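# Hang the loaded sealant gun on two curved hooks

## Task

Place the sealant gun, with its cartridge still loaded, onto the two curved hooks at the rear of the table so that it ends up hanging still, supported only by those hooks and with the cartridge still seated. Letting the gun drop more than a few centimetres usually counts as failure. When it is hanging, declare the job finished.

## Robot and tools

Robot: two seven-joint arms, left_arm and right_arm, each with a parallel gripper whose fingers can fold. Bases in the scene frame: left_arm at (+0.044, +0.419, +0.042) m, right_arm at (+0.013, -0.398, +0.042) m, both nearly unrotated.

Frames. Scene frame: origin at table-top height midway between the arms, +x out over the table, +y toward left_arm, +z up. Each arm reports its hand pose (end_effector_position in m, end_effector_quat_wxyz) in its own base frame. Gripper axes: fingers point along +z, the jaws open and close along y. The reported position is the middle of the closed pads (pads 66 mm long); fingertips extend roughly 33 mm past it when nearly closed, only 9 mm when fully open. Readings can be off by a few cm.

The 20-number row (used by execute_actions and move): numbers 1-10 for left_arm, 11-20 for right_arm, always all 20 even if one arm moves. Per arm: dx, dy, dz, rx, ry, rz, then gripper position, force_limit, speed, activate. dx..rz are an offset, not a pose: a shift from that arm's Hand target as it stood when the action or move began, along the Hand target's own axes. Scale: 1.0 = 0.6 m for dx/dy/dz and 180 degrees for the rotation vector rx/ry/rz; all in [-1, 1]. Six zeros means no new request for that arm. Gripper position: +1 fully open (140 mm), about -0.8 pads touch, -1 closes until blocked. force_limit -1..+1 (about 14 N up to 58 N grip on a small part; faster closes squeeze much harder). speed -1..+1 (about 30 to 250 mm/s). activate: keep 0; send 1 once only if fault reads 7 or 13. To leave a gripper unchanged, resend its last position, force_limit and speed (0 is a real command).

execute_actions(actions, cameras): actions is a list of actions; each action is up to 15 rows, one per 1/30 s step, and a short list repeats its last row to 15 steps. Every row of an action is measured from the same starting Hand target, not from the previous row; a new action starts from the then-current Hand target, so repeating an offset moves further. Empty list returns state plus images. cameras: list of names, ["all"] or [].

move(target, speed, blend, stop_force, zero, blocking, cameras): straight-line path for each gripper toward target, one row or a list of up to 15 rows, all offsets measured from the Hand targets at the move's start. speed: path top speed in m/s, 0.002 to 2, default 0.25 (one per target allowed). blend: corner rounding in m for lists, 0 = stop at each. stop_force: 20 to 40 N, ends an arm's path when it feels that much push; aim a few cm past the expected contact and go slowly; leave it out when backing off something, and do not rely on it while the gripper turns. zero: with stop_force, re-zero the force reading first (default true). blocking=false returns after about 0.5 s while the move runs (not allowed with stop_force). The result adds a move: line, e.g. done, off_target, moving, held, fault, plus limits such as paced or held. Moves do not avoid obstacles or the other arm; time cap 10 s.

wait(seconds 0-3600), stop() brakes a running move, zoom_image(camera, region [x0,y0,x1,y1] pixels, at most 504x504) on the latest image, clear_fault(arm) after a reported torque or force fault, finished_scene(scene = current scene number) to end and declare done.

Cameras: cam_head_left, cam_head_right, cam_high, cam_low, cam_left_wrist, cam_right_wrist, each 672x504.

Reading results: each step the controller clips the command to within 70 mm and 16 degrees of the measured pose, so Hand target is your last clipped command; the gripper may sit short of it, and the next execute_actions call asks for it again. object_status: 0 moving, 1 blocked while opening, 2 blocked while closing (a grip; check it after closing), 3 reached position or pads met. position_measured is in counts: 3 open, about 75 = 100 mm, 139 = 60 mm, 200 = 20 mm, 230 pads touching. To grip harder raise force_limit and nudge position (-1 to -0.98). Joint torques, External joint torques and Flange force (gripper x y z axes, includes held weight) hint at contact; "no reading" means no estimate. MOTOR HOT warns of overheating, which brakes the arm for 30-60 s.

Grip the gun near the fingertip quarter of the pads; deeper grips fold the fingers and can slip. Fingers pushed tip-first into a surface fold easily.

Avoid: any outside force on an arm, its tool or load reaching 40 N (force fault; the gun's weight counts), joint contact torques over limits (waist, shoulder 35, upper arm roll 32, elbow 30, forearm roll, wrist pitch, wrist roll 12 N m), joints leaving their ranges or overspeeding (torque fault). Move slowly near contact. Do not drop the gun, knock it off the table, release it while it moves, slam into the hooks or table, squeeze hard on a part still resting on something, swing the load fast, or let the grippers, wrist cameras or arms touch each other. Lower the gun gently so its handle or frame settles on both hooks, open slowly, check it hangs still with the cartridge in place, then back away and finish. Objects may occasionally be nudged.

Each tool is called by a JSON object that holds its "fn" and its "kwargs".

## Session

{"fn": "execute_actions", "kwargs": {"actions": []}}

{"fn": "zoom_image", "kwargs": {"camera": "cam_high", "region": [50, 200, 450, 480]}}

Scene clock: 0.00 s.
left_arm: end_effector_position=(+0.3483, -0.5947, +0.2237) position_measured=3 object_status=3 fault=0 end_effector_quat_wxyz=(+0.306, +0.827, +0.448, -0.148) | right_arm: end_effector_position=(+0.5189, -0.0939, +0.0888) position_measured=3 object_status=3 fault=0 end_effector_quat_wxyz=(+0.027, -0.240, +0.933, -0.266)
Joint positions: left_arm=[-0.978 0.087 -0.006 -2.185 -0.949 2.726 -2.748] | right_arm=[-0.169 0.072 0.178 -2.441 -0.943 2.482 1.848]
Joint velocities: within noise
Joint torques (N m): no reading
External joint torques (N m): no reading
Flange force (N): no reading
Hand target: left_arm +0.3483, -0.5947, +0.2237; +0.306, +0.827, +0.448, -0.148 | right_arm +0.5189, -0.0939, +0.0888; +0.027, -0.240, +0.933, -0.266
Tool commands: left_gripper/position=+1.0 left_gripper/force_limit=+1.0 left_gripper/speed=+1.0 left_gripper/activate=+0.0 right_gripper/position=+1.0 right_gripper/force_limit=+1.0 right_gripper/speed=+1.0 right_gripper/activate=+0.0

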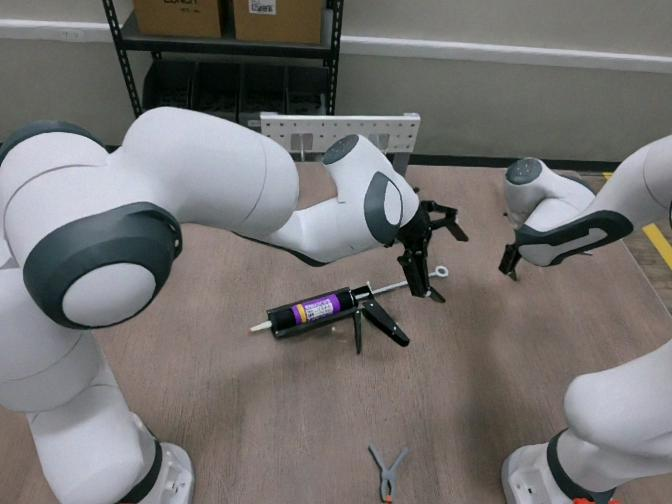

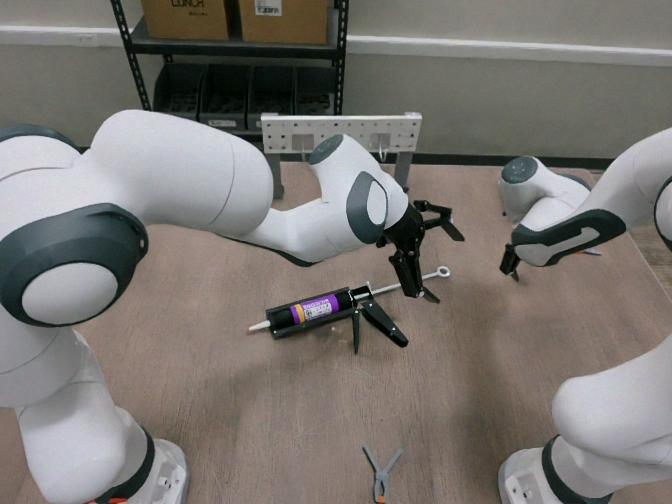

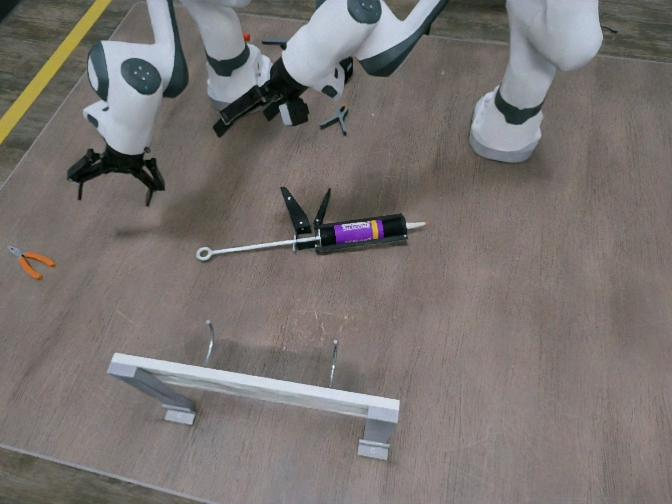

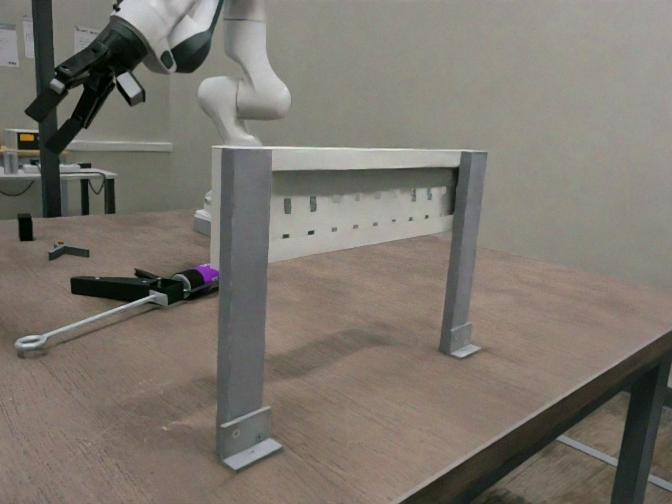

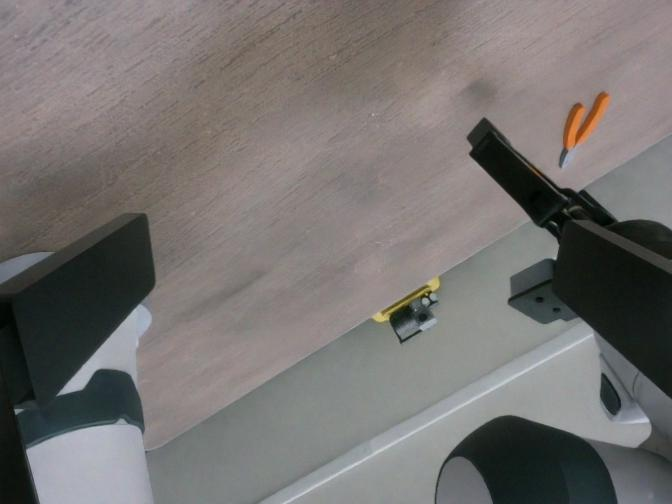

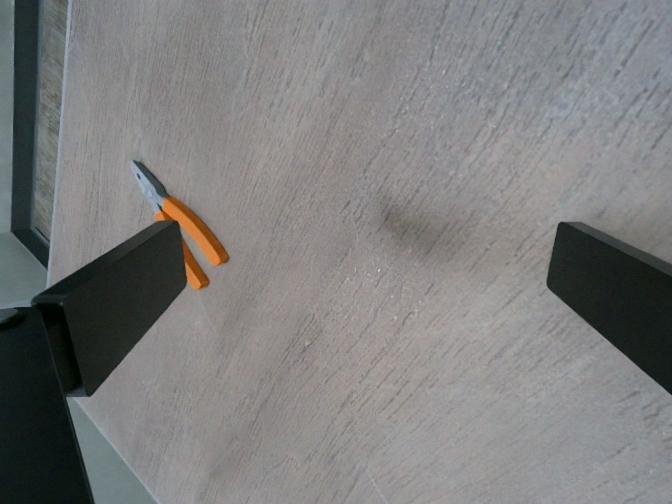

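Scaled by 1.260 from the camera's image (finer frame: 960x720).

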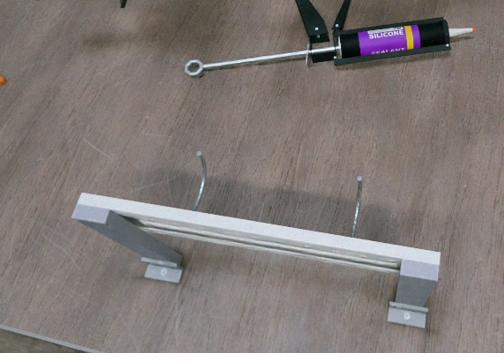

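{"fn": "move", "kwargs": {"target": [[0.1388,-0.1472,-0.4997,0.0838,0.2209,0.4961,1,1,1,0, 0.0092,-0.0847,-0.1802,0,0,0,1,1,1,0],[0.2622,-0.1267,-0.703,-0.293,-0.132,-0.93,1,1,1,0, -0.1175,0.179,-0.4458,-0.1197,-0.1453,-0.4529,1,1,1,0],[0.3562,-0.0885,-0.7912,-0.2179,0.0825,-0.4636,1,1,1,0, -0.2187,0.5217,-0.5808,-0.1197,-0.1453,-0.4529,1,1,1,0]], "speed": 0.5, "blend": 0.03, "cameras": ["cam_left_wrist","cam_right_wrist","cam_high","cam_head_left"]}}

{"fn": "zoom_image", "kwargs": {"camera": "cam_left_wrist", "region": [150, 160, 450, 340]}}

Scene clock: 10.57 s.
left_arm: end_effector_position=(+0.4084, -0.1321, +0.4582) position_measured=3 object_status=3 fault=0 end_effector_quat_wxyz=(+0.314, +0.197, +0.926, -0.069) | right_arm: end_effector_position=(+0.4359, +0.3667, +0.2186) position_measured=3 object_status=3 fault=0 end_effector_quat_wxyz=(+0.001, +0.833, -0.553, +0.000)
Joint positions: left_arm=[-1.909 -1.619 0.511 -2.432 1.245 1.321 0.758] | right_arm=[0.696 0.068 0.004 -1.987 0 2.053 0.3]
Joint velocities: left_arm=[0 0 0 0 0.001 0 0.006] | right_arm=[within noise]
Joint torques (N m): left_arm=[-0.16 21.74 -17.06 11.14 2.08 2.87 0.19] | right_arm=[-0.64 -33.76 -0.01 25.72 0.74 2.63 0.28]
External joint torques (N m): left_arm=[-0.27 -0.14 -0.83 -0.24 0.21 -0.2 0.2] | right_arm=[-0.73 1.27 -0.17 1.09 0.08 0.05 0.28]
Flange force (N): left_arm=[1.2 0.5 -1.1] | right_arm=[-2.0 -7.6 -0.6]
Hand target: left_arm +0.4090, -0.1310, +0.4586; +0.315, +0.200, +0.925, -0.067 | right_arm +0.4364, +0.3679, +0.2178; +0.000, +0.832, -0.555, +0.000
Off the commanded pose: left_arm 0.001 m, 0 deg | right_arm 0.002 m, 0 deg.
move: done; limits=paced
Images, in order (width x height): cam_head_left 672x504, cam_high 672x504, cam_left_wrist 672x504, cam_right_wrist 672x504.

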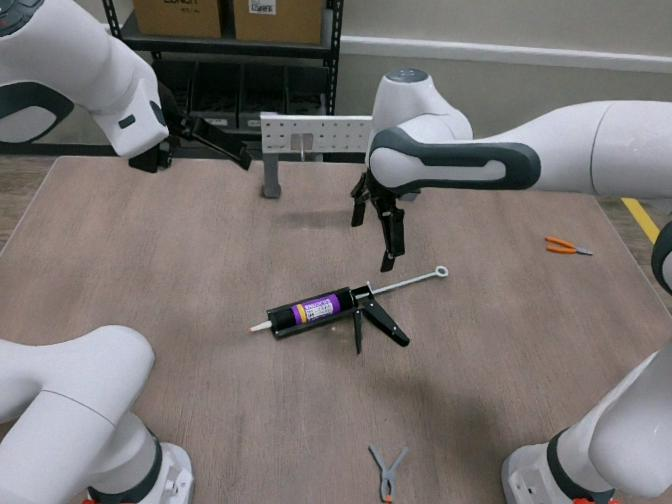

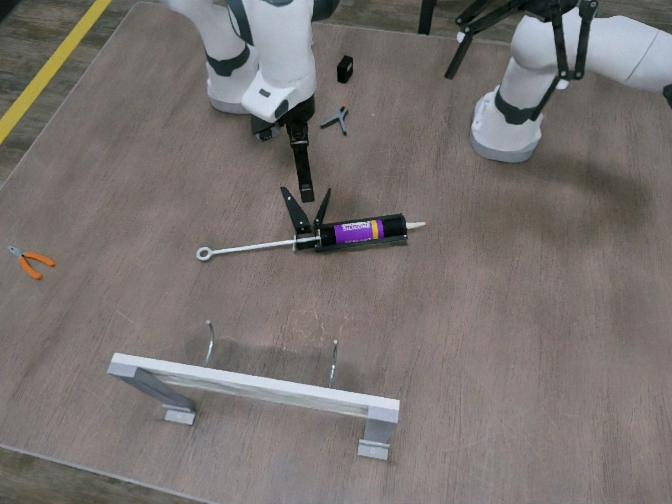

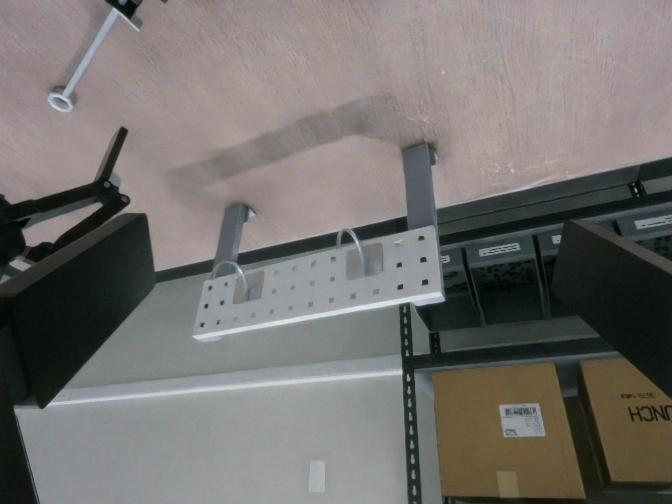

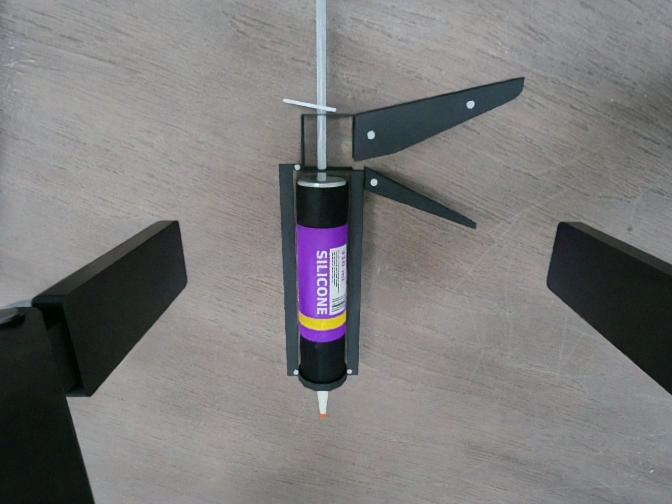

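Scaled by 1.680 from the camera's image (finer frame: 960x720).

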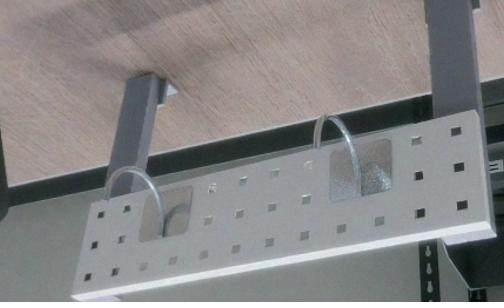

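{"fn": "move", "kwargs": {"target": [0,0,0,0,0,0,1,1,1,0, -0.1267,-0.038,0.325,0,0,0.003,1,1,1,0], "speed": 0.3, "cameras": ["cam_right_wrist"]}}

Scene clock: 14.67 s.
left_arm: end_effector_position=(+0.4084, -0.1321, +0.4582) position_measured=3 object_status=3 fault=0 end_effector_quat_wxyz=(+0.314, +0.198, +0.926, -0.068) | right_arm: end_effector_position=(+0.4277, +0.4457, +0.0232) position_measured=3 object_status=3 fault=0 end_effector_quat_wxyz=(+0.001, +0.832, -0.555, +0.000)
Joint positions: left_arm=[-1.909 -1.619 0.511 -2.432 1.245 1.321 0.76] | right_arm=[0.788 0.469 0.019 -1.957 -0.013 2.423 0.421]
Joint velocities: left_arm=[within noise] | right_arm=[-0.001 0.001 0 0 0 0.001 0.004]
Joint torques (N m): left_arm=[-0.23 22.03 -16.98 11.09 1.93 3.07 0.18] | right_arm=[-0.1 -43.56 0.02 22.46 0.65 2.73 0.26]
External joint torques (N m): left_arm=[-0.26 -0.03 -0.66 -0.21 0.08 -0.02 0.2] | right_arm=[-0.28 0.75 -0.8 1.11 0.16 0.17 0.26]
Flange force (N): left_arm=[0.8 0.2 -1.0] | right_arm=[-2.3 -5.7 1.6]
Hand target: left_arm +0.4090, -0.1310, +0.4586; +0.315, +0.200, +0.925, -0.067 | right_arm +0.4284, +0.4468, +0.0228; +0.000, +0.830, -0.558, +0.000
Off the commanded pose: left_arm 0.001 m, 0 deg | right_arm 0.001 m, 0 deg.
move: done

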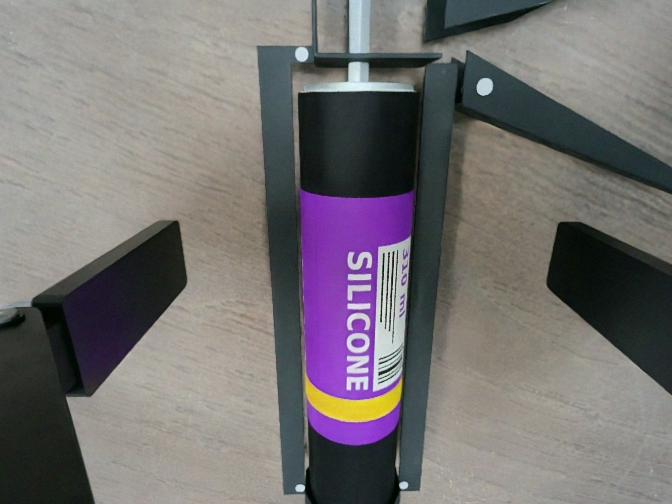

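{"fn": "move", "kwargs": {"target": [0,0,0,0,0,0,1,1,1,0, -0.004,-0.0058,0.034,0,0,0,0.42,0,0,0], "speed": 0.12}}

{"fn": "execute_actions", "kwargs": {"actions": [[[0,0,0,0,0,0,1,1,1,0, 0,0,0,0,0,0,-1,0,-1,0]],[[0,0,0,0,0,0,1,1,1,0, 0,0,0,0,0,0,-1,0,-1,0]],[[0,0,0,0,0,0,1,1,1,0, 0,0,0,0,0,0,-1,0,-1,0]]], "cameras": ["cam_right_wrist"]}}

Scene clock: 15.73 s.
left_arm: end_effector_position=(+0.4084, -0.1321, +0.4582) position_measured=3 object_status=3 fault=0 end_effector_quat_wxyz=(+0.314, +0.198, +0.926, -0.068) | right_arm: end_effector_position=(+0.4296, +0.4490, +0.0021) position_measured=76 object_status=3 fault=0 end_effector_quat_wxyz=(+0.002, +0.831, -0.556, +0.000)
Joint positions: left_arm=[-1.909 -1.619 0.511 -2.432 1.245 1.321 0.76] | right_arm=[0.791 0.519 0.017 -1.939 -0.013 2.453 0.425]
Joint velocities: left_arm=[within noise] | right_arm=[-0.001 0 0.001 0 0.002 0.003 0]
Joint torques (N m): left_arm=[-0.19 22.08 -17.03 11.1 1.9 3.06 0.22] | right_arm=[-0.06 -44.69 0.13 22.09 0.58 2.65 0.25]
External joint torques (N m): left_arm=[-0.2 0.04 -0.74 -0.2 0.05 -0.02 0.24] | right_arm=[-0.07 0.34 -0.59 1.27 0.11 0.12 0.25]
Flange force (N): left_arm=[0.7 0.2 -1.3] | right_arm=[-2.5 -5.4 1.0]
Hand target: left_arm +0.4090, -0.1310, +0.4586; +0.315, +0.200, +0.925, -0.067 | right_arm +0.4307, +0.4503, +0.0024; +0.000, +0.830, -0.558, +0.000
Off the commanded pose: left_arm 0.001 m, 0 deg | right_arm 0.002 m, 0 deg.
move: done

Scene clock: 17.43 s.
left_arm: end_effector_position=(+0.4084, -0.1321, +0.4582) position_measured=3 object_status=3 fault=0 end_effector_quat_wxyz=(+0.314, +0.198, +0.926, -0.068) | right_arm: end_effector_position=(+0.4298, +0.4493, +0.0024) position_measured=111 object_status=2 fault=0 end_effector_quat_wxyz=(+0.002, +0.831, -0.556, +0.000)
Joint positions: left_arm=[-1.909 -1.619 0.511 -2.432 1.245 1.321 0.76] | right_arm=[0.791 0.518 0.017 -1.939 -0.013 2.454 0.425]
Joint torques (N m): left_arm=[-0.12 21.97 -16.99 11.06 1.91 3.07 0.19] | right_arm=[-0.21 -44.12 0.02 22.13 0.56 3.51 0.29]
External joint torques (N m): left_arm=[-0.23 0 -0.72 -0.3 0.05 -0.01 0.21] | right_arm=[-0.46 1.08 -0.91 1.19 0.09 0.95 0.28]
External joint torques at the end of the 1st action: left_arm=[-0.24 0.04 -0.68 -0.19 0.06 0.02 0.19] | right_arm=[-0.16 0.33 -0.77 1.25 0.11 0.13 0.24]
External joint torques at the end of the 2nd action: left_arm=[-0.27 0.14 -0.69 -0.21 0.06 -0.01 0.18] | right_arm=[-0.25 1.19 -0.83 1.21 0.09 0.99 0.24]
Flange force (N): left_arm=[1.1 0.1 -1.1] | right_arm=[-2.0 -5.5 3.9]
Flange force at the end of the 1st action (N): left_arm=[0.6 0.0 -1.2] | right_arm=[-2.3 -5.3 1.0]
Flange force at the end of the 2nd action (N): left_arm=[0.4 -0.2 -1.3] | right_arm=[-2.4 -5.7 4.2]
Hand target: left_arm +0.4090, -0.1310, +0.4586; +0.315, +0.200, +0.925, -0.067 | right_arm +0.4307, +0.4503, +0.0024; +0.000, +0.830, -0.558, +0.000
Off the commanded pose: left_arm 0.001 m, 0 deg | right_arm 0.001 m, 0 deg.

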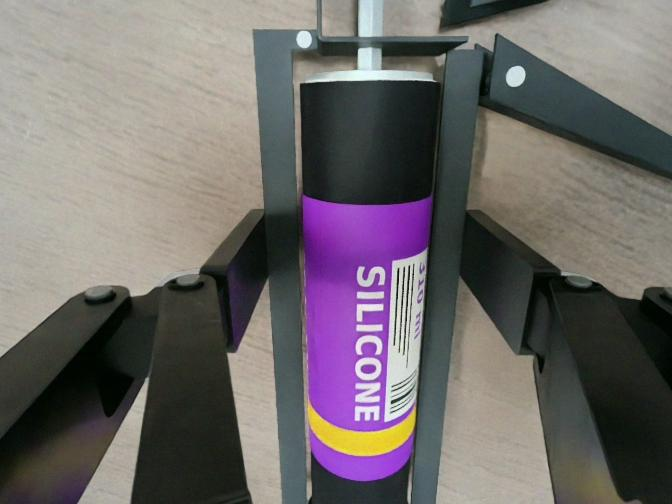

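{"fn": "move", "kwargs": {"target": [[0,0,0,0,0,0,1,1,1,0, 0.225,-0.0998,-0.2927,0.24,0.018,0.0559,-1,0,-1,0],[0,0,0,0,0,0,1,1,1,0, 0.3242,-0.3652,-0.5977,0.4799,0.0361,0.1118,-1,0,-1,0]], "speed": 0.25, "blend": 0.03, "cameras": ["cam_right_wrist","cam_high","cam_left_wrist"]}}

{"fn": "zoom_image", "kwargs": {"camera": "cam_right_wrist", "region": [430, 0, 672, 200]}}

{"fn": "zoom_image", "kwargs": {"camera": "cam_right_wrist", "region": [430, 270, 600, 440]}}

Scene clock: 23.90 s.
left_arm: end_effector_position=(+0.4084, -0.1321, +0.4582) position_measured=3 object_status=3 fault=0 end_effector_quat_wxyz=(+0.314, +0.198, +0.926, -0.068) | right_arm: end_effector_position=(+0.7017, +0.3545, +0.3457) position_measured=111 object_status=2 fault=0 end_effector_quat_wxyz=(+0.527, -0.514, +0.534, -0.415)
Joint positions: left_arm=[-1.909 -1.619 0.511 -2.432 1.245 1.321 0.76] | right_arm=[1.13 0.203 -0.551 -2.073 -2.333 2.462 2.767]
Joint velocities: left_arm=[within noise] | right_arm=[0 0.001 0 -0.001 -0.001 0 0.007]
Joint torques (N m): left_arm=[-0.21 22.05 -16.99 11.11 1.91 3.06 0.19] | right_arm=[-0.62 -36.47 -4.53 28.47 -1.66 -4.86 -0.13]
External joint torques (N m): left_arm=[-0.15 0.03 -0.78 -0.13 0.06 -0.02 0.21] | right_arm=[-0.72 -4.02 -1.15 5.75 -1.25 -2.86 -0.03]
Flange force (N): left_arm=[0.6 0.2 -1.5] | right_arm=[-0.7 -5.5 4.0]
Hand target: left_arm +0.4090, -0.1310, +0.4586; +0.315, +0.200, +0.925, -0.067 | right_arm +0.7066, +0.3525, +0.3613; +0.536, -0.503, +0.530, -0.423
Off the commanded pose: left_arm 0.001 m, 0 deg | right_arm 0.016 m, 2 deg.
move: off_target (right_arm); limits=paced
Images, in order (width x height): cam_high 672x504, cam_left_wrist 672x504, cam_right_wrist 672x504.

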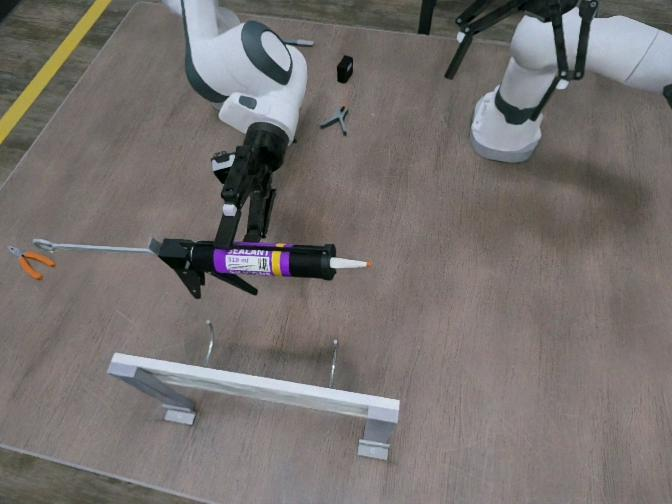

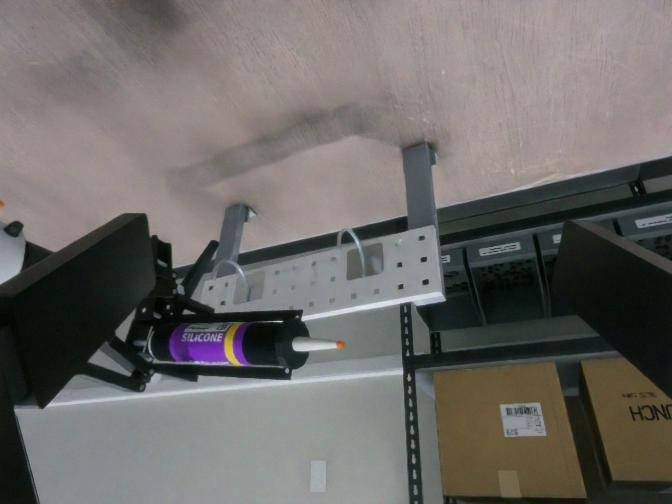

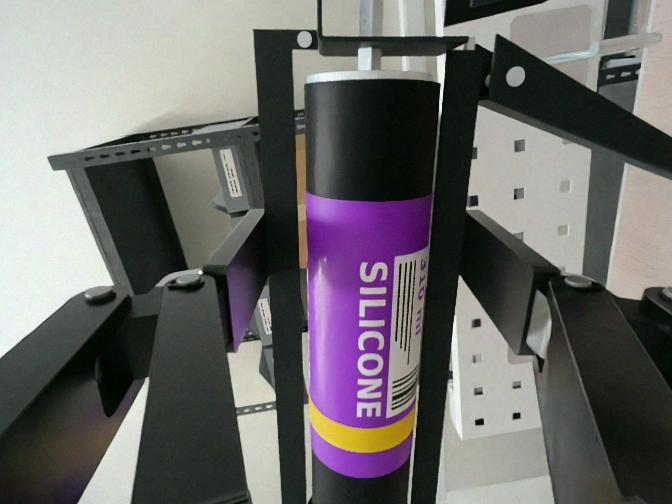

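Scaled by 2.083 from the camera's image (finer frame: 960x720).

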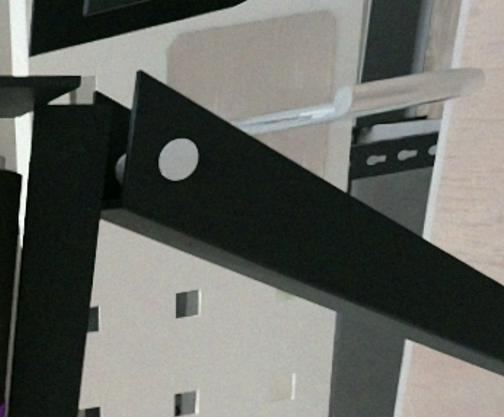

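Scaled by 2.965 from the camera's image (finer frame: 960x720).

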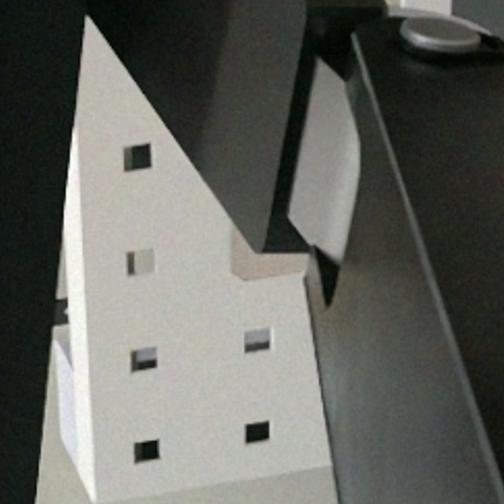

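{"fn": "move", "kwargs": {"target": [[0,0,0,0,0,0,1,1,1,0, -0.1505,0.0837,0.0235,0,0,0,-1,0,-1,0],[0,0,0,0,0,0,1,1,1,0, -0.1492,0.0815,0.174,0,0,0,-1,0,-1,0]], "speed": 0.15, "blend": 0.01, "cameras": ["cam_right_wrist","cam_high","cam_left_wrist","cam_head_left"]}}

{"fn": "zoom_image", "kwargs": {"camera": "cam_high", "region": [80, 240, 440, 460]}}

{"fn": "zoom_image", "kwargs": {"camera": "cam_left_wrist", "region": [180, 160, 450, 360]}}

{"fn": "zoom_image", "kwargs": {"camera": "cam_right_wrist", "region": [430, 150, 672, 350]}}

Scene clock: 28.60 s.
left_arm: end_effector_position=(+0.4084, -0.1321, +0.4582) position_measured=3 object_status=3 fault=0 end_effector_quat_wxyz=(+0.314, +0.198, +0.926, -0.068) | right_arm: end_effector_position=(+0.7954, +0.4575, +0.3004) position_measured=111 object_status=2 fault=0 end_effector_quat_wxyz=(+0.531, -0.509, +0.536, -0.414)
Joint positions: left_arm=[-1.909 -1.619 0.511 -2.432 1.245 1.321 0.76] | right_arm=[1.023 0.687 -0.503 -1.51 -2.09 2.602 2.707]
Joint velocities: left_arm=[within noise] | right_arm=[-0.001 0.001 0 -0.002 0.002 0.003 -0.007]
Joint torques (N m): left_arm=[-0.21 22.02 -17.02 11.11 1.9 3.07 0.19] | right_arm=[-0.16 -54.13 -12.68 29.39 -0.34 -4.2 -0.58]
External joint torques (N m): left_arm=[-0.25 0.03 -0.74 -0.23 0.04 -0.02 0.21] | right_arm=[-0.08 -5.69 -2.88 6.79 -0.18 -2.27 -0.48]
Flange force (N): left_arm=[0.8 0.1 -1.3] | right_arm=[-7.8 -8.1 9.3]
Hand target: left_arm +0.4090, -0.1310, +0.4586; +0.315, +0.200, +0.925, -0.067 | right_arm +0.7991, +0.4571, +0.3186; +0.536, -0.503, +0.530, -0.423
Off the commanded pose: left_arm 0.001 m, 0 deg | right_arm 0.019 m, 2 deg.
move: off_target (right_arm)
Images, in order (width x height): cam_head_left 672x504, cam_high 672x504, cam_left_wrist 672x504, cam_right_wrist 672x504.

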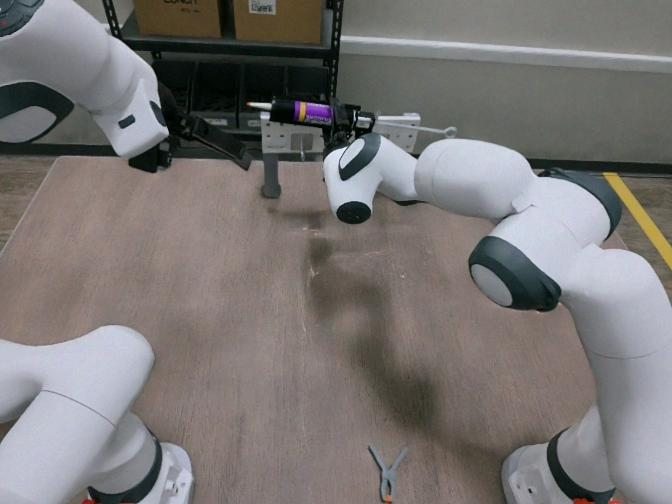

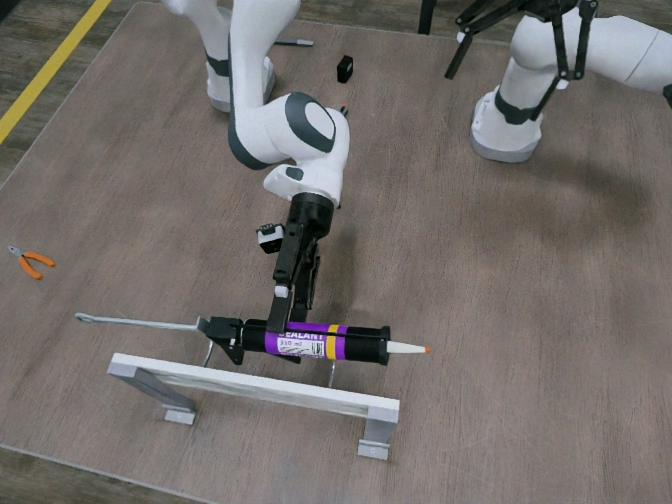

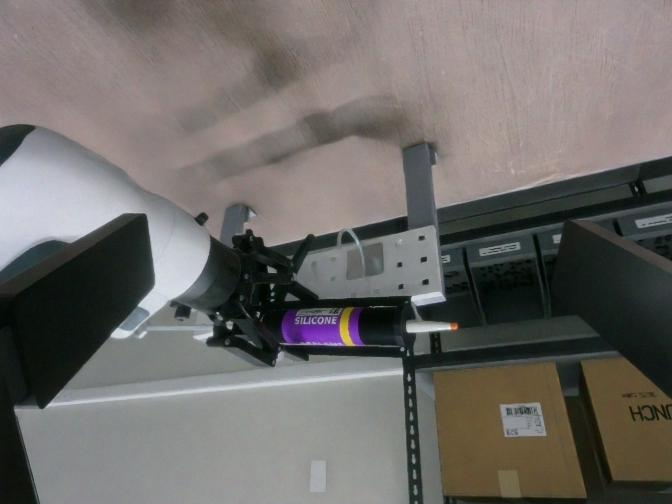

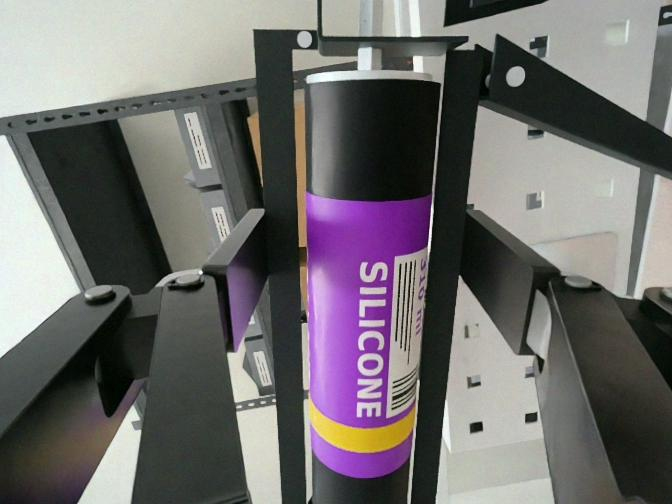

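Scaled by 1.400 from the camera's image (finer frame: 960x720).

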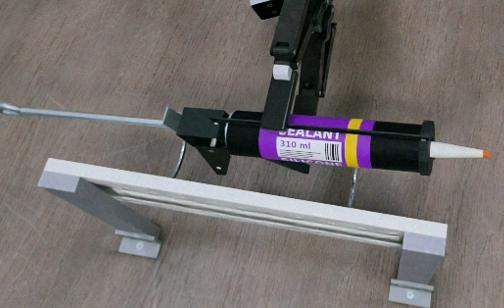

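Scaled by 1.867 from the camera's image (finer frame: 960x720).

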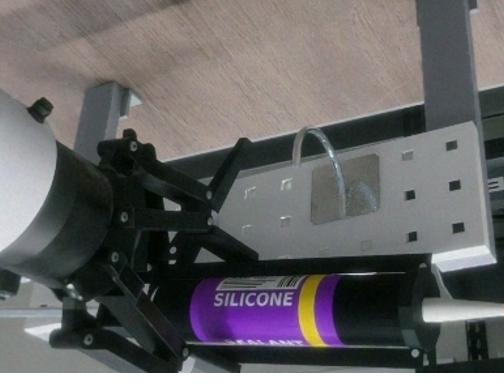

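Scaled by 2.083 from the camera's image (finer frame: 960x720).

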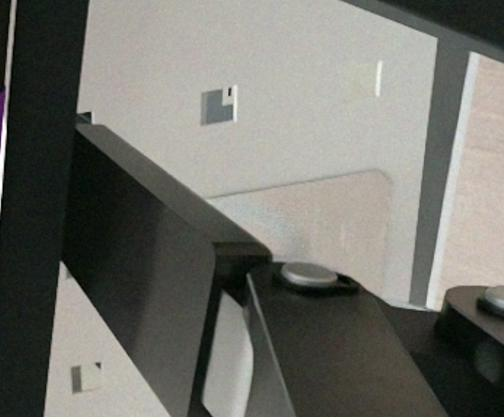

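{"fn": "move", "kwargs": {"target": [[0,0,0,0,0,0,1,1,1,0, -0.02,0.0016,0.0186,0,0,0,-1,0,-1,0],[0,0,0,0,0,0,1,1,1,0, -0.0069,0.0921,0.0249,0,0,0,-1,0,-1,0]], "speed": 0.1, "blend": 0.005, "cameras": ["cam_right_wrist","cam_high","cam_left_wrist"]}}

{"fn": "zoom_image", "kwargs": {"camera": "cam_high", "region": [80, 240, 440, 460]}}

{"fn": "zoom_image", "kwargs": {"camera": "cam_left_wrist", "region": [180, 160, 450, 360]}}

Scene clock: 32.53 s.
left_arm: end_effector_position=(+0.4084, -0.1321, +0.4582) position_measured=3 object_status=3 fault=0 end_effector_quat_wxyz=(+0.314, +0.198, +0.926, -0.068) | right_arm: end_effector_position=(+0.8039, +0.4706, +0.2426) position_measured=111 object_status=2 fault=0 end_effector_quat_wxyz=(+0.526, -0.515, +0.535, -0.415)
Joint positions: left_arm=[-1.909 -1.619 0.511 -2.432 1.245 1.321 0.76] | right_arm=[1.02 0.825 -0.508 -1.426 -2.074 2.592 2.755]
Joint velocities: left_arm=[within noise] | right_arm=[0.001 0.001 0 0 0.001 0.001 0.005]
Joint torques (N m): left_arm=[-0.13 22.12 -16.97 11.09 1.92 3.08 0.22] | right_arm=[-0.11 -56.76 -14.56 28.18 -0.9 -4.64 -0.17]
External joint torques (N m): left_arm=[-0.26 0.27 -0.7 -0.31 0.06 0.01 0.24] | right_arm=[-0.05 -5.58 -3.27 6.34 -0.66 -2.64 -0.06]
Flange force (N): left_arm=[0.4 -0.3 -1.3] | right_arm=[-4.7 -5.8 7.6]
Hand target: left_arm +0.4090, -0.1310, +0.4586; +0.315, +0.200, +0.925, -0.067 | right_arm +0.8092, +0.4701, +0.2636; +0.536, -0.503, +0.530, -0.423
Off the commanded pose: left_arm 0.001 m, 0 deg | right_arm 0.022 m, 2 deg.
move: off_target (right_arm)
Images, in order (width x height): cam_high 672x504, cam_left_wrist 672x504, cam_right_wrist 672x504.

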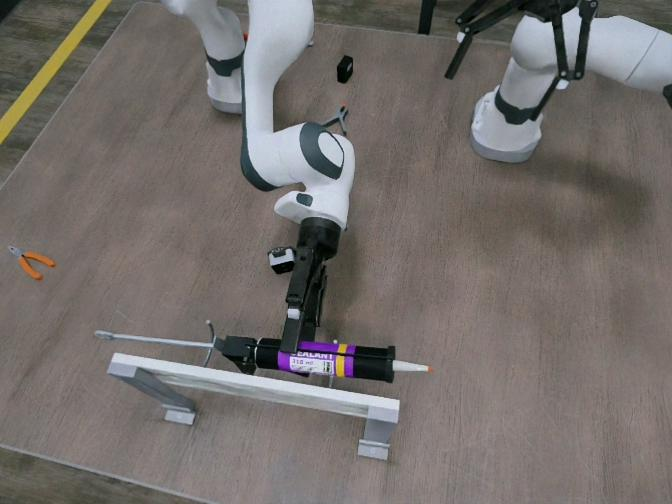

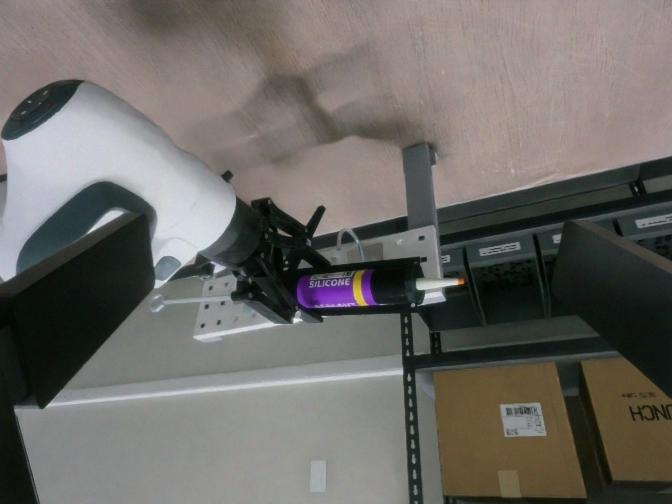

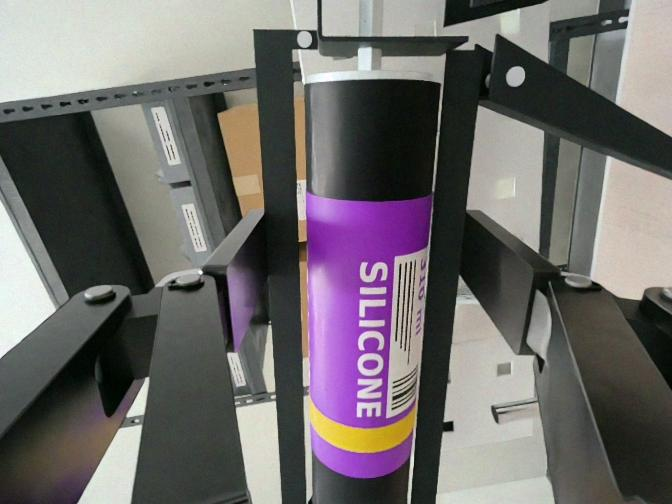

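Scaled by 1.400 from the camera's image (finer frame: 960x720).

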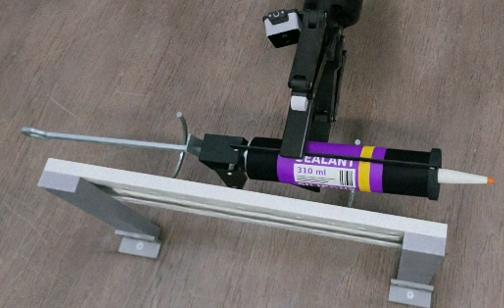

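Scaled by 1.867 from the camera's image (finer frame: 960x720).

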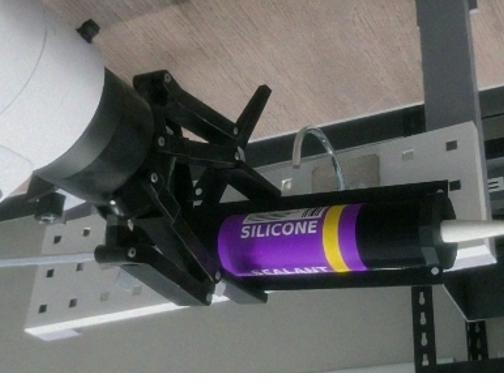

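{"fn": "move", "kwargs": {"target": [0,0,0,0,0,0,1,1,1,0, -0.0011,0.0504,0.0095,0,0,0,-1,0,-1,0], "speed": 0.08}}

{"fn": "move", "kwargs": {"target": [0,0,0,0,0,0,1,1,1,0, 0.0033,0.023,0.0016,0,0,0,-1,0,-1,0], "speed": 0.05, "cameras": ["cam_high","cam_left_wrist"]}}

{"fn": "zoom_image", "kwargs": {"camera": "cam_high", "region": [80, 280, 440, 440]}}

{"fn": "zoom_image", "kwargs": {"camera": "cam_left_wrist", "region": [180, 160, 450, 360]}}

Scene clock: 34.53 s.
left_arm: end_effector_position=(+0.4084, -0.1321, +0.4582) position_measured=3 object_status=3 fault=0 end_effector_quat_wxyz=(+0.314, +0.198, +0.926, -0.068) | right_arm: end_effector_position=(+0.8069, +0.4756, +0.2126) position_measured=111 object_status=2 fault=0 end_effector_quat_wxyz=(+0.526, -0.516, +0.534, -0.416)
Joint positions: left_arm=[-1.909 -1.619 0.511 -2.432 1.245 1.321 0.76] | right_arm=[1.022 0.898 -0.515 -1.384 -2.068 2.581 2.788]
Joint velocities: left_arm=[within noise] | right_arm=[0.003 0.002 -0.002 0.001 0.003 0 0.005]
Joint torques (N m): left_arm=[-0.23 22.04 -17.04 11.06 1.91 3.08 0.19] | right_arm=[0.32 -57.89 -15.58 27.48 -0.44 -4.71 -0.15]
External joint torques (N m): left_arm=[-0.27 0 -0.7 -0.24 0.05 -0.01 0.21] | right_arm=[0.26 -5.99 -3.69 6.29 -0.15 -2.68 -0.04]
Flange force (N): left_arm=[0.8 0.1 -1.1] | right_arm=[-5.8 -6.2 6.9]
Hand target: left_arm +0.4090, -0.1310, +0.4586; +0.315, +0.200, +0.925, -0.067 | right_arm +0.8124, +0.4753, +0.2335; +0.536, -0.503, +0.530, -0.423
Off the commanded pose: left_arm 0.001 m, 0 deg | right_arm 0.022 m, 2 deg.
move: off_target (right_arm)

Scene clock: 35.63 s.
left_arm: end_effector_position=(+0.4084, -0.1321, +0.4582) position_measured=3 object_status=3 fault=0 end_effector_quat_wxyz=(+0.314, +0.198, +0.926, -0.068) | right_arm: end_effector_position=(+0.8069, +0.4753, +0.1987) position_measured=111 object_status=2 fault=0 end_effector_quat_wxyz=(+0.526, -0.515, +0.534, -0.416)
Joint positions: left_arm=[-1.909 -1.619 0.511 -2.432 1.245 1.321 0.76] | right_arm=[1.03 0.927 -0.526 -1.376 -2.067 2.576 2.812]
Joint velocities: left_arm=[within noise] | right_arm=[0.001 0.003 0 0 0.002 0 0.007]
Joint torques (N m): left_arm=[-0.19 22.03 -16.98 11.07 1.91 3.07 0.15] | right_arm=[0.17 -58.18 -16.22 27.06 -0.41 -4.77 -0.14]
External joint torques (N m): left_arm=[-0.1 -0.04 -0.76 -0.15 0.07 -0.01 0.17] | right_arm=[0.25 -6.15 -3.76 6.29 -0.09 -2.71 -0.04]
Flange force (N): left_arm=[0.9 0.3 -1.3] | right_arm=[-5.9 -6.3 6.9]
Hand target: left_arm +0.4090, -0.1310, +0.4586; +0.315, +0.200, +0.925, -0.067 | right_arm +0.8124, +0.4754, +0.2195; +0.536, -0.503, +0.530, -0.423
Off the commanded pose: left_arm 0.001 m, 0 deg | right_arm 0.022 m, 2 deg.
move: off_target (right_arm)

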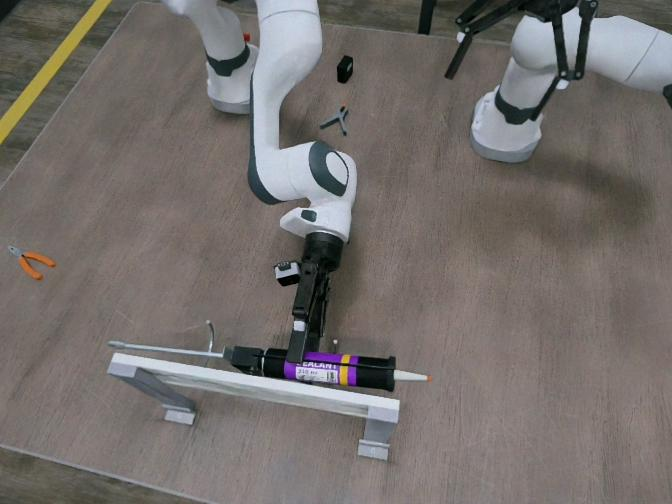

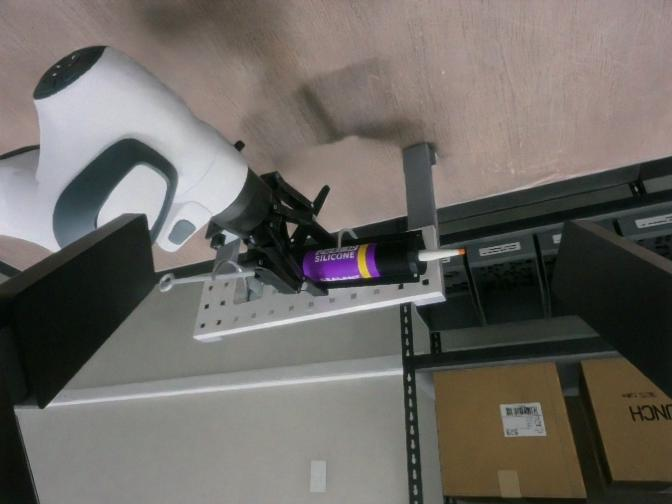

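Scaled by 1.400 from the camera's image (finer frame: 960x720).

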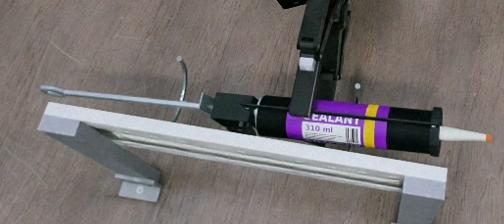

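Scaled by 1.867 from the camera's image (finer frame: 960x720).

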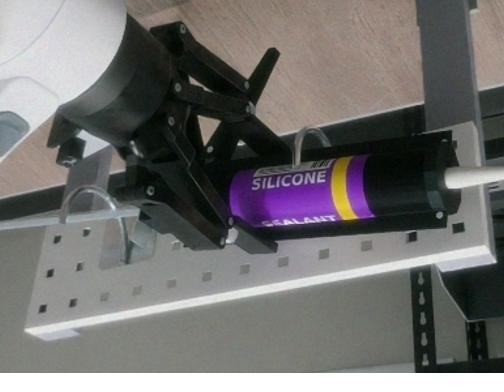

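{"fn": "move", "kwargs": {"target": [0,0,0,0,0,0,1,1,1,0, 0.0021,0.0148,0.001,0,0,0,-1,0,-1,0], "speed": 0.05}}

{"fn": "move", "kwargs": {"target": [0,0,0,0,0,0,1,1,1,0, 0.0021,0.0148,0.001,0,0,-0.005,-1,0,-1,0], "speed": 0.05, "cameras": ["cam_high","cam_left_wrist"]}}

{"fn": "zoom_image", "kwargs": {"camera": "cam_left_wrist", "region": [180, 160, 450, 360]}}

Scene clock: 36.60 s.
left_arm: end_effector_position=(+0.4084, -0.1321, +0.4582) position_measured=3 object_status=3 fault=0 end_effector_quat_wxyz=(+0.314, +0.198, +0.926, -0.068) | right_arm: end_effector_position=(+0.8071, +0.4752, +0.1910) position_measured=111 object_status=2 fault=0 end_effector_quat_wxyz=(+0.526, -0.515, +0.534, -0.416)
Joint positions: left_arm=[-1.909 -1.619 0.511 -2.432 1.245 1.321 0.76] | right_arm=[1.033 0.944 -0.531 -1.37 -2.067 2.572 2.827]
Joint velocities: left_arm=[within noise] | right_arm=[0.001 -0.001 -0.001 0 0.001 0 0.006]
Joint torques (N m): left_arm=[-0.25 22.08 -16.97 11.06 1.91 3.04 0.23] | right_arm=[0.03 -57.56 -16.13 26.47 -0.42 -4.65 -0.21]
External joint torques (N m): left_arm=[-0.34 0.12 -0.61 -0.32 0.05 -0.05 0.25] | right_arm=[-0.11 -5.22 -3.49 5.75 -0.09 -2.57 -0.11]
Flange force (N): left_arm=[0.6 -0.1 -1.0] | right_arm=[-6.2 -5.0 8.5]
Hand target: left_arm +0.4090, -0.1310, +0.4586; +0.315, +0.200, +0.925, -0.067 | right_arm +0.8124, +0.4754, +0.2105; +0.536, -0.503, +0.530, -0.423
Off the commanded pose: left_arm 0.001 m, 0 deg | right_arm 0.020 m, 2 deg.
move: off_target (right_arm)

Scene clock: 37.23 s.
left_arm: end_effector_position=(+0.4084, -0.1321, +0.4582) position_measured=3 object_status=3 fault=0 end_effector_quat_wxyz=(+0.314, +0.198, +0.926, -0.068) | right_arm: end_effector_position=(+0.8091, +0.4757, +0.1911) position_measured=111 object_status=2 fault=0 end_effector_quat_wxyz=(+0.528, -0.513, +0.530, -0.421)
Joint positions: left_arm=[-1.909 -1.619 0.511 -2.432 1.245 1.321 0.76] | right_arm=[1.037 0.958 -0.539 -1.359 -2.065 2.564 2.83]
Joint torques (N m): left_arm=[-0.19 22.06 -16.95 11.06 1.91 3.06 0.17] | right_arm=[-0.26 -54.43 -15.32 24.42 -0.43 -3.85 -0.43]
External joint torques (N m): left_arm=[-0.22 0 -0.66 -0.21 0.06 -0.02 0.19] | right_arm=[-0.36 -1.9 -2.37 3.77 -0.07 -1.73 -0.32]
Flange force (N): left_arm=[0.8 0.1 -1.1] | right_arm=[-6.6 -0.7 10.8]
Hand target: left_arm +0.4090, -0.1310, +0.4586; +0.315, +0.200, +0.925, -0.067 | right_arm +0.8124, +0.4754, +0.2015; +0.533, -0.507, +0.526, -0.427
Off the commanded pose: left_arm 0.001 m, 0 deg | right_arm 0.011 m, 1 deg.
move: off_target (right_arm)

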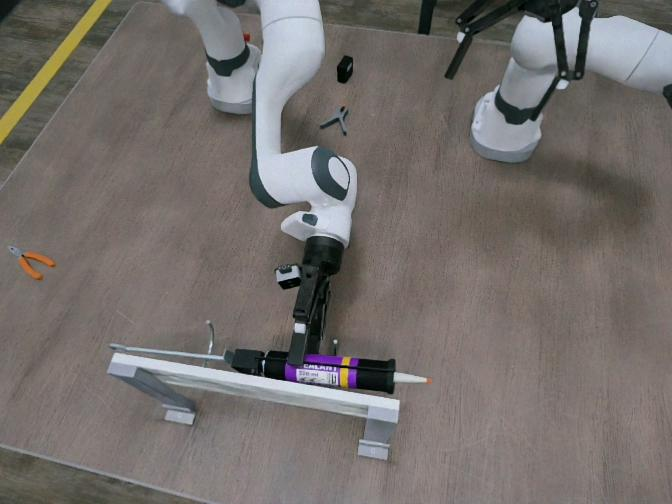

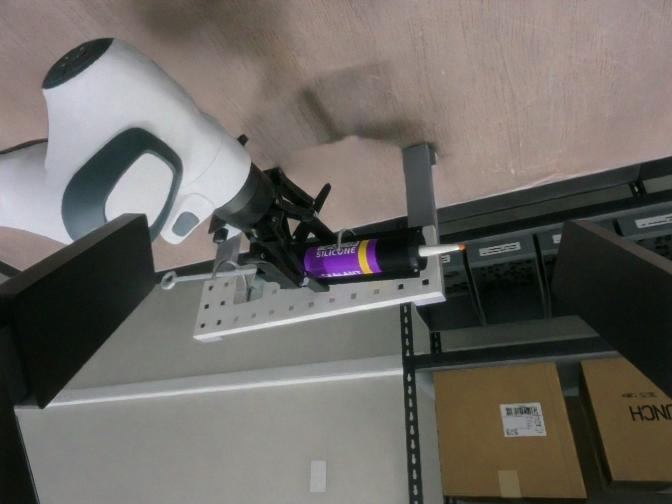

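Scaled by 1.867 from the camera's image (finer frame: 960x720).

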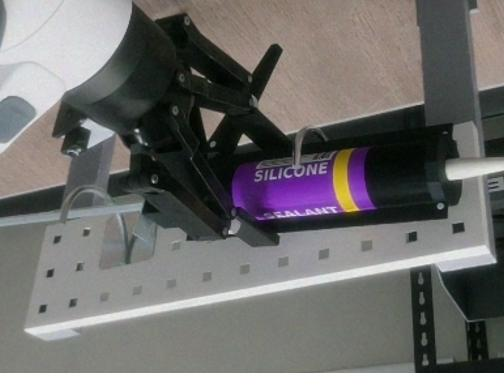

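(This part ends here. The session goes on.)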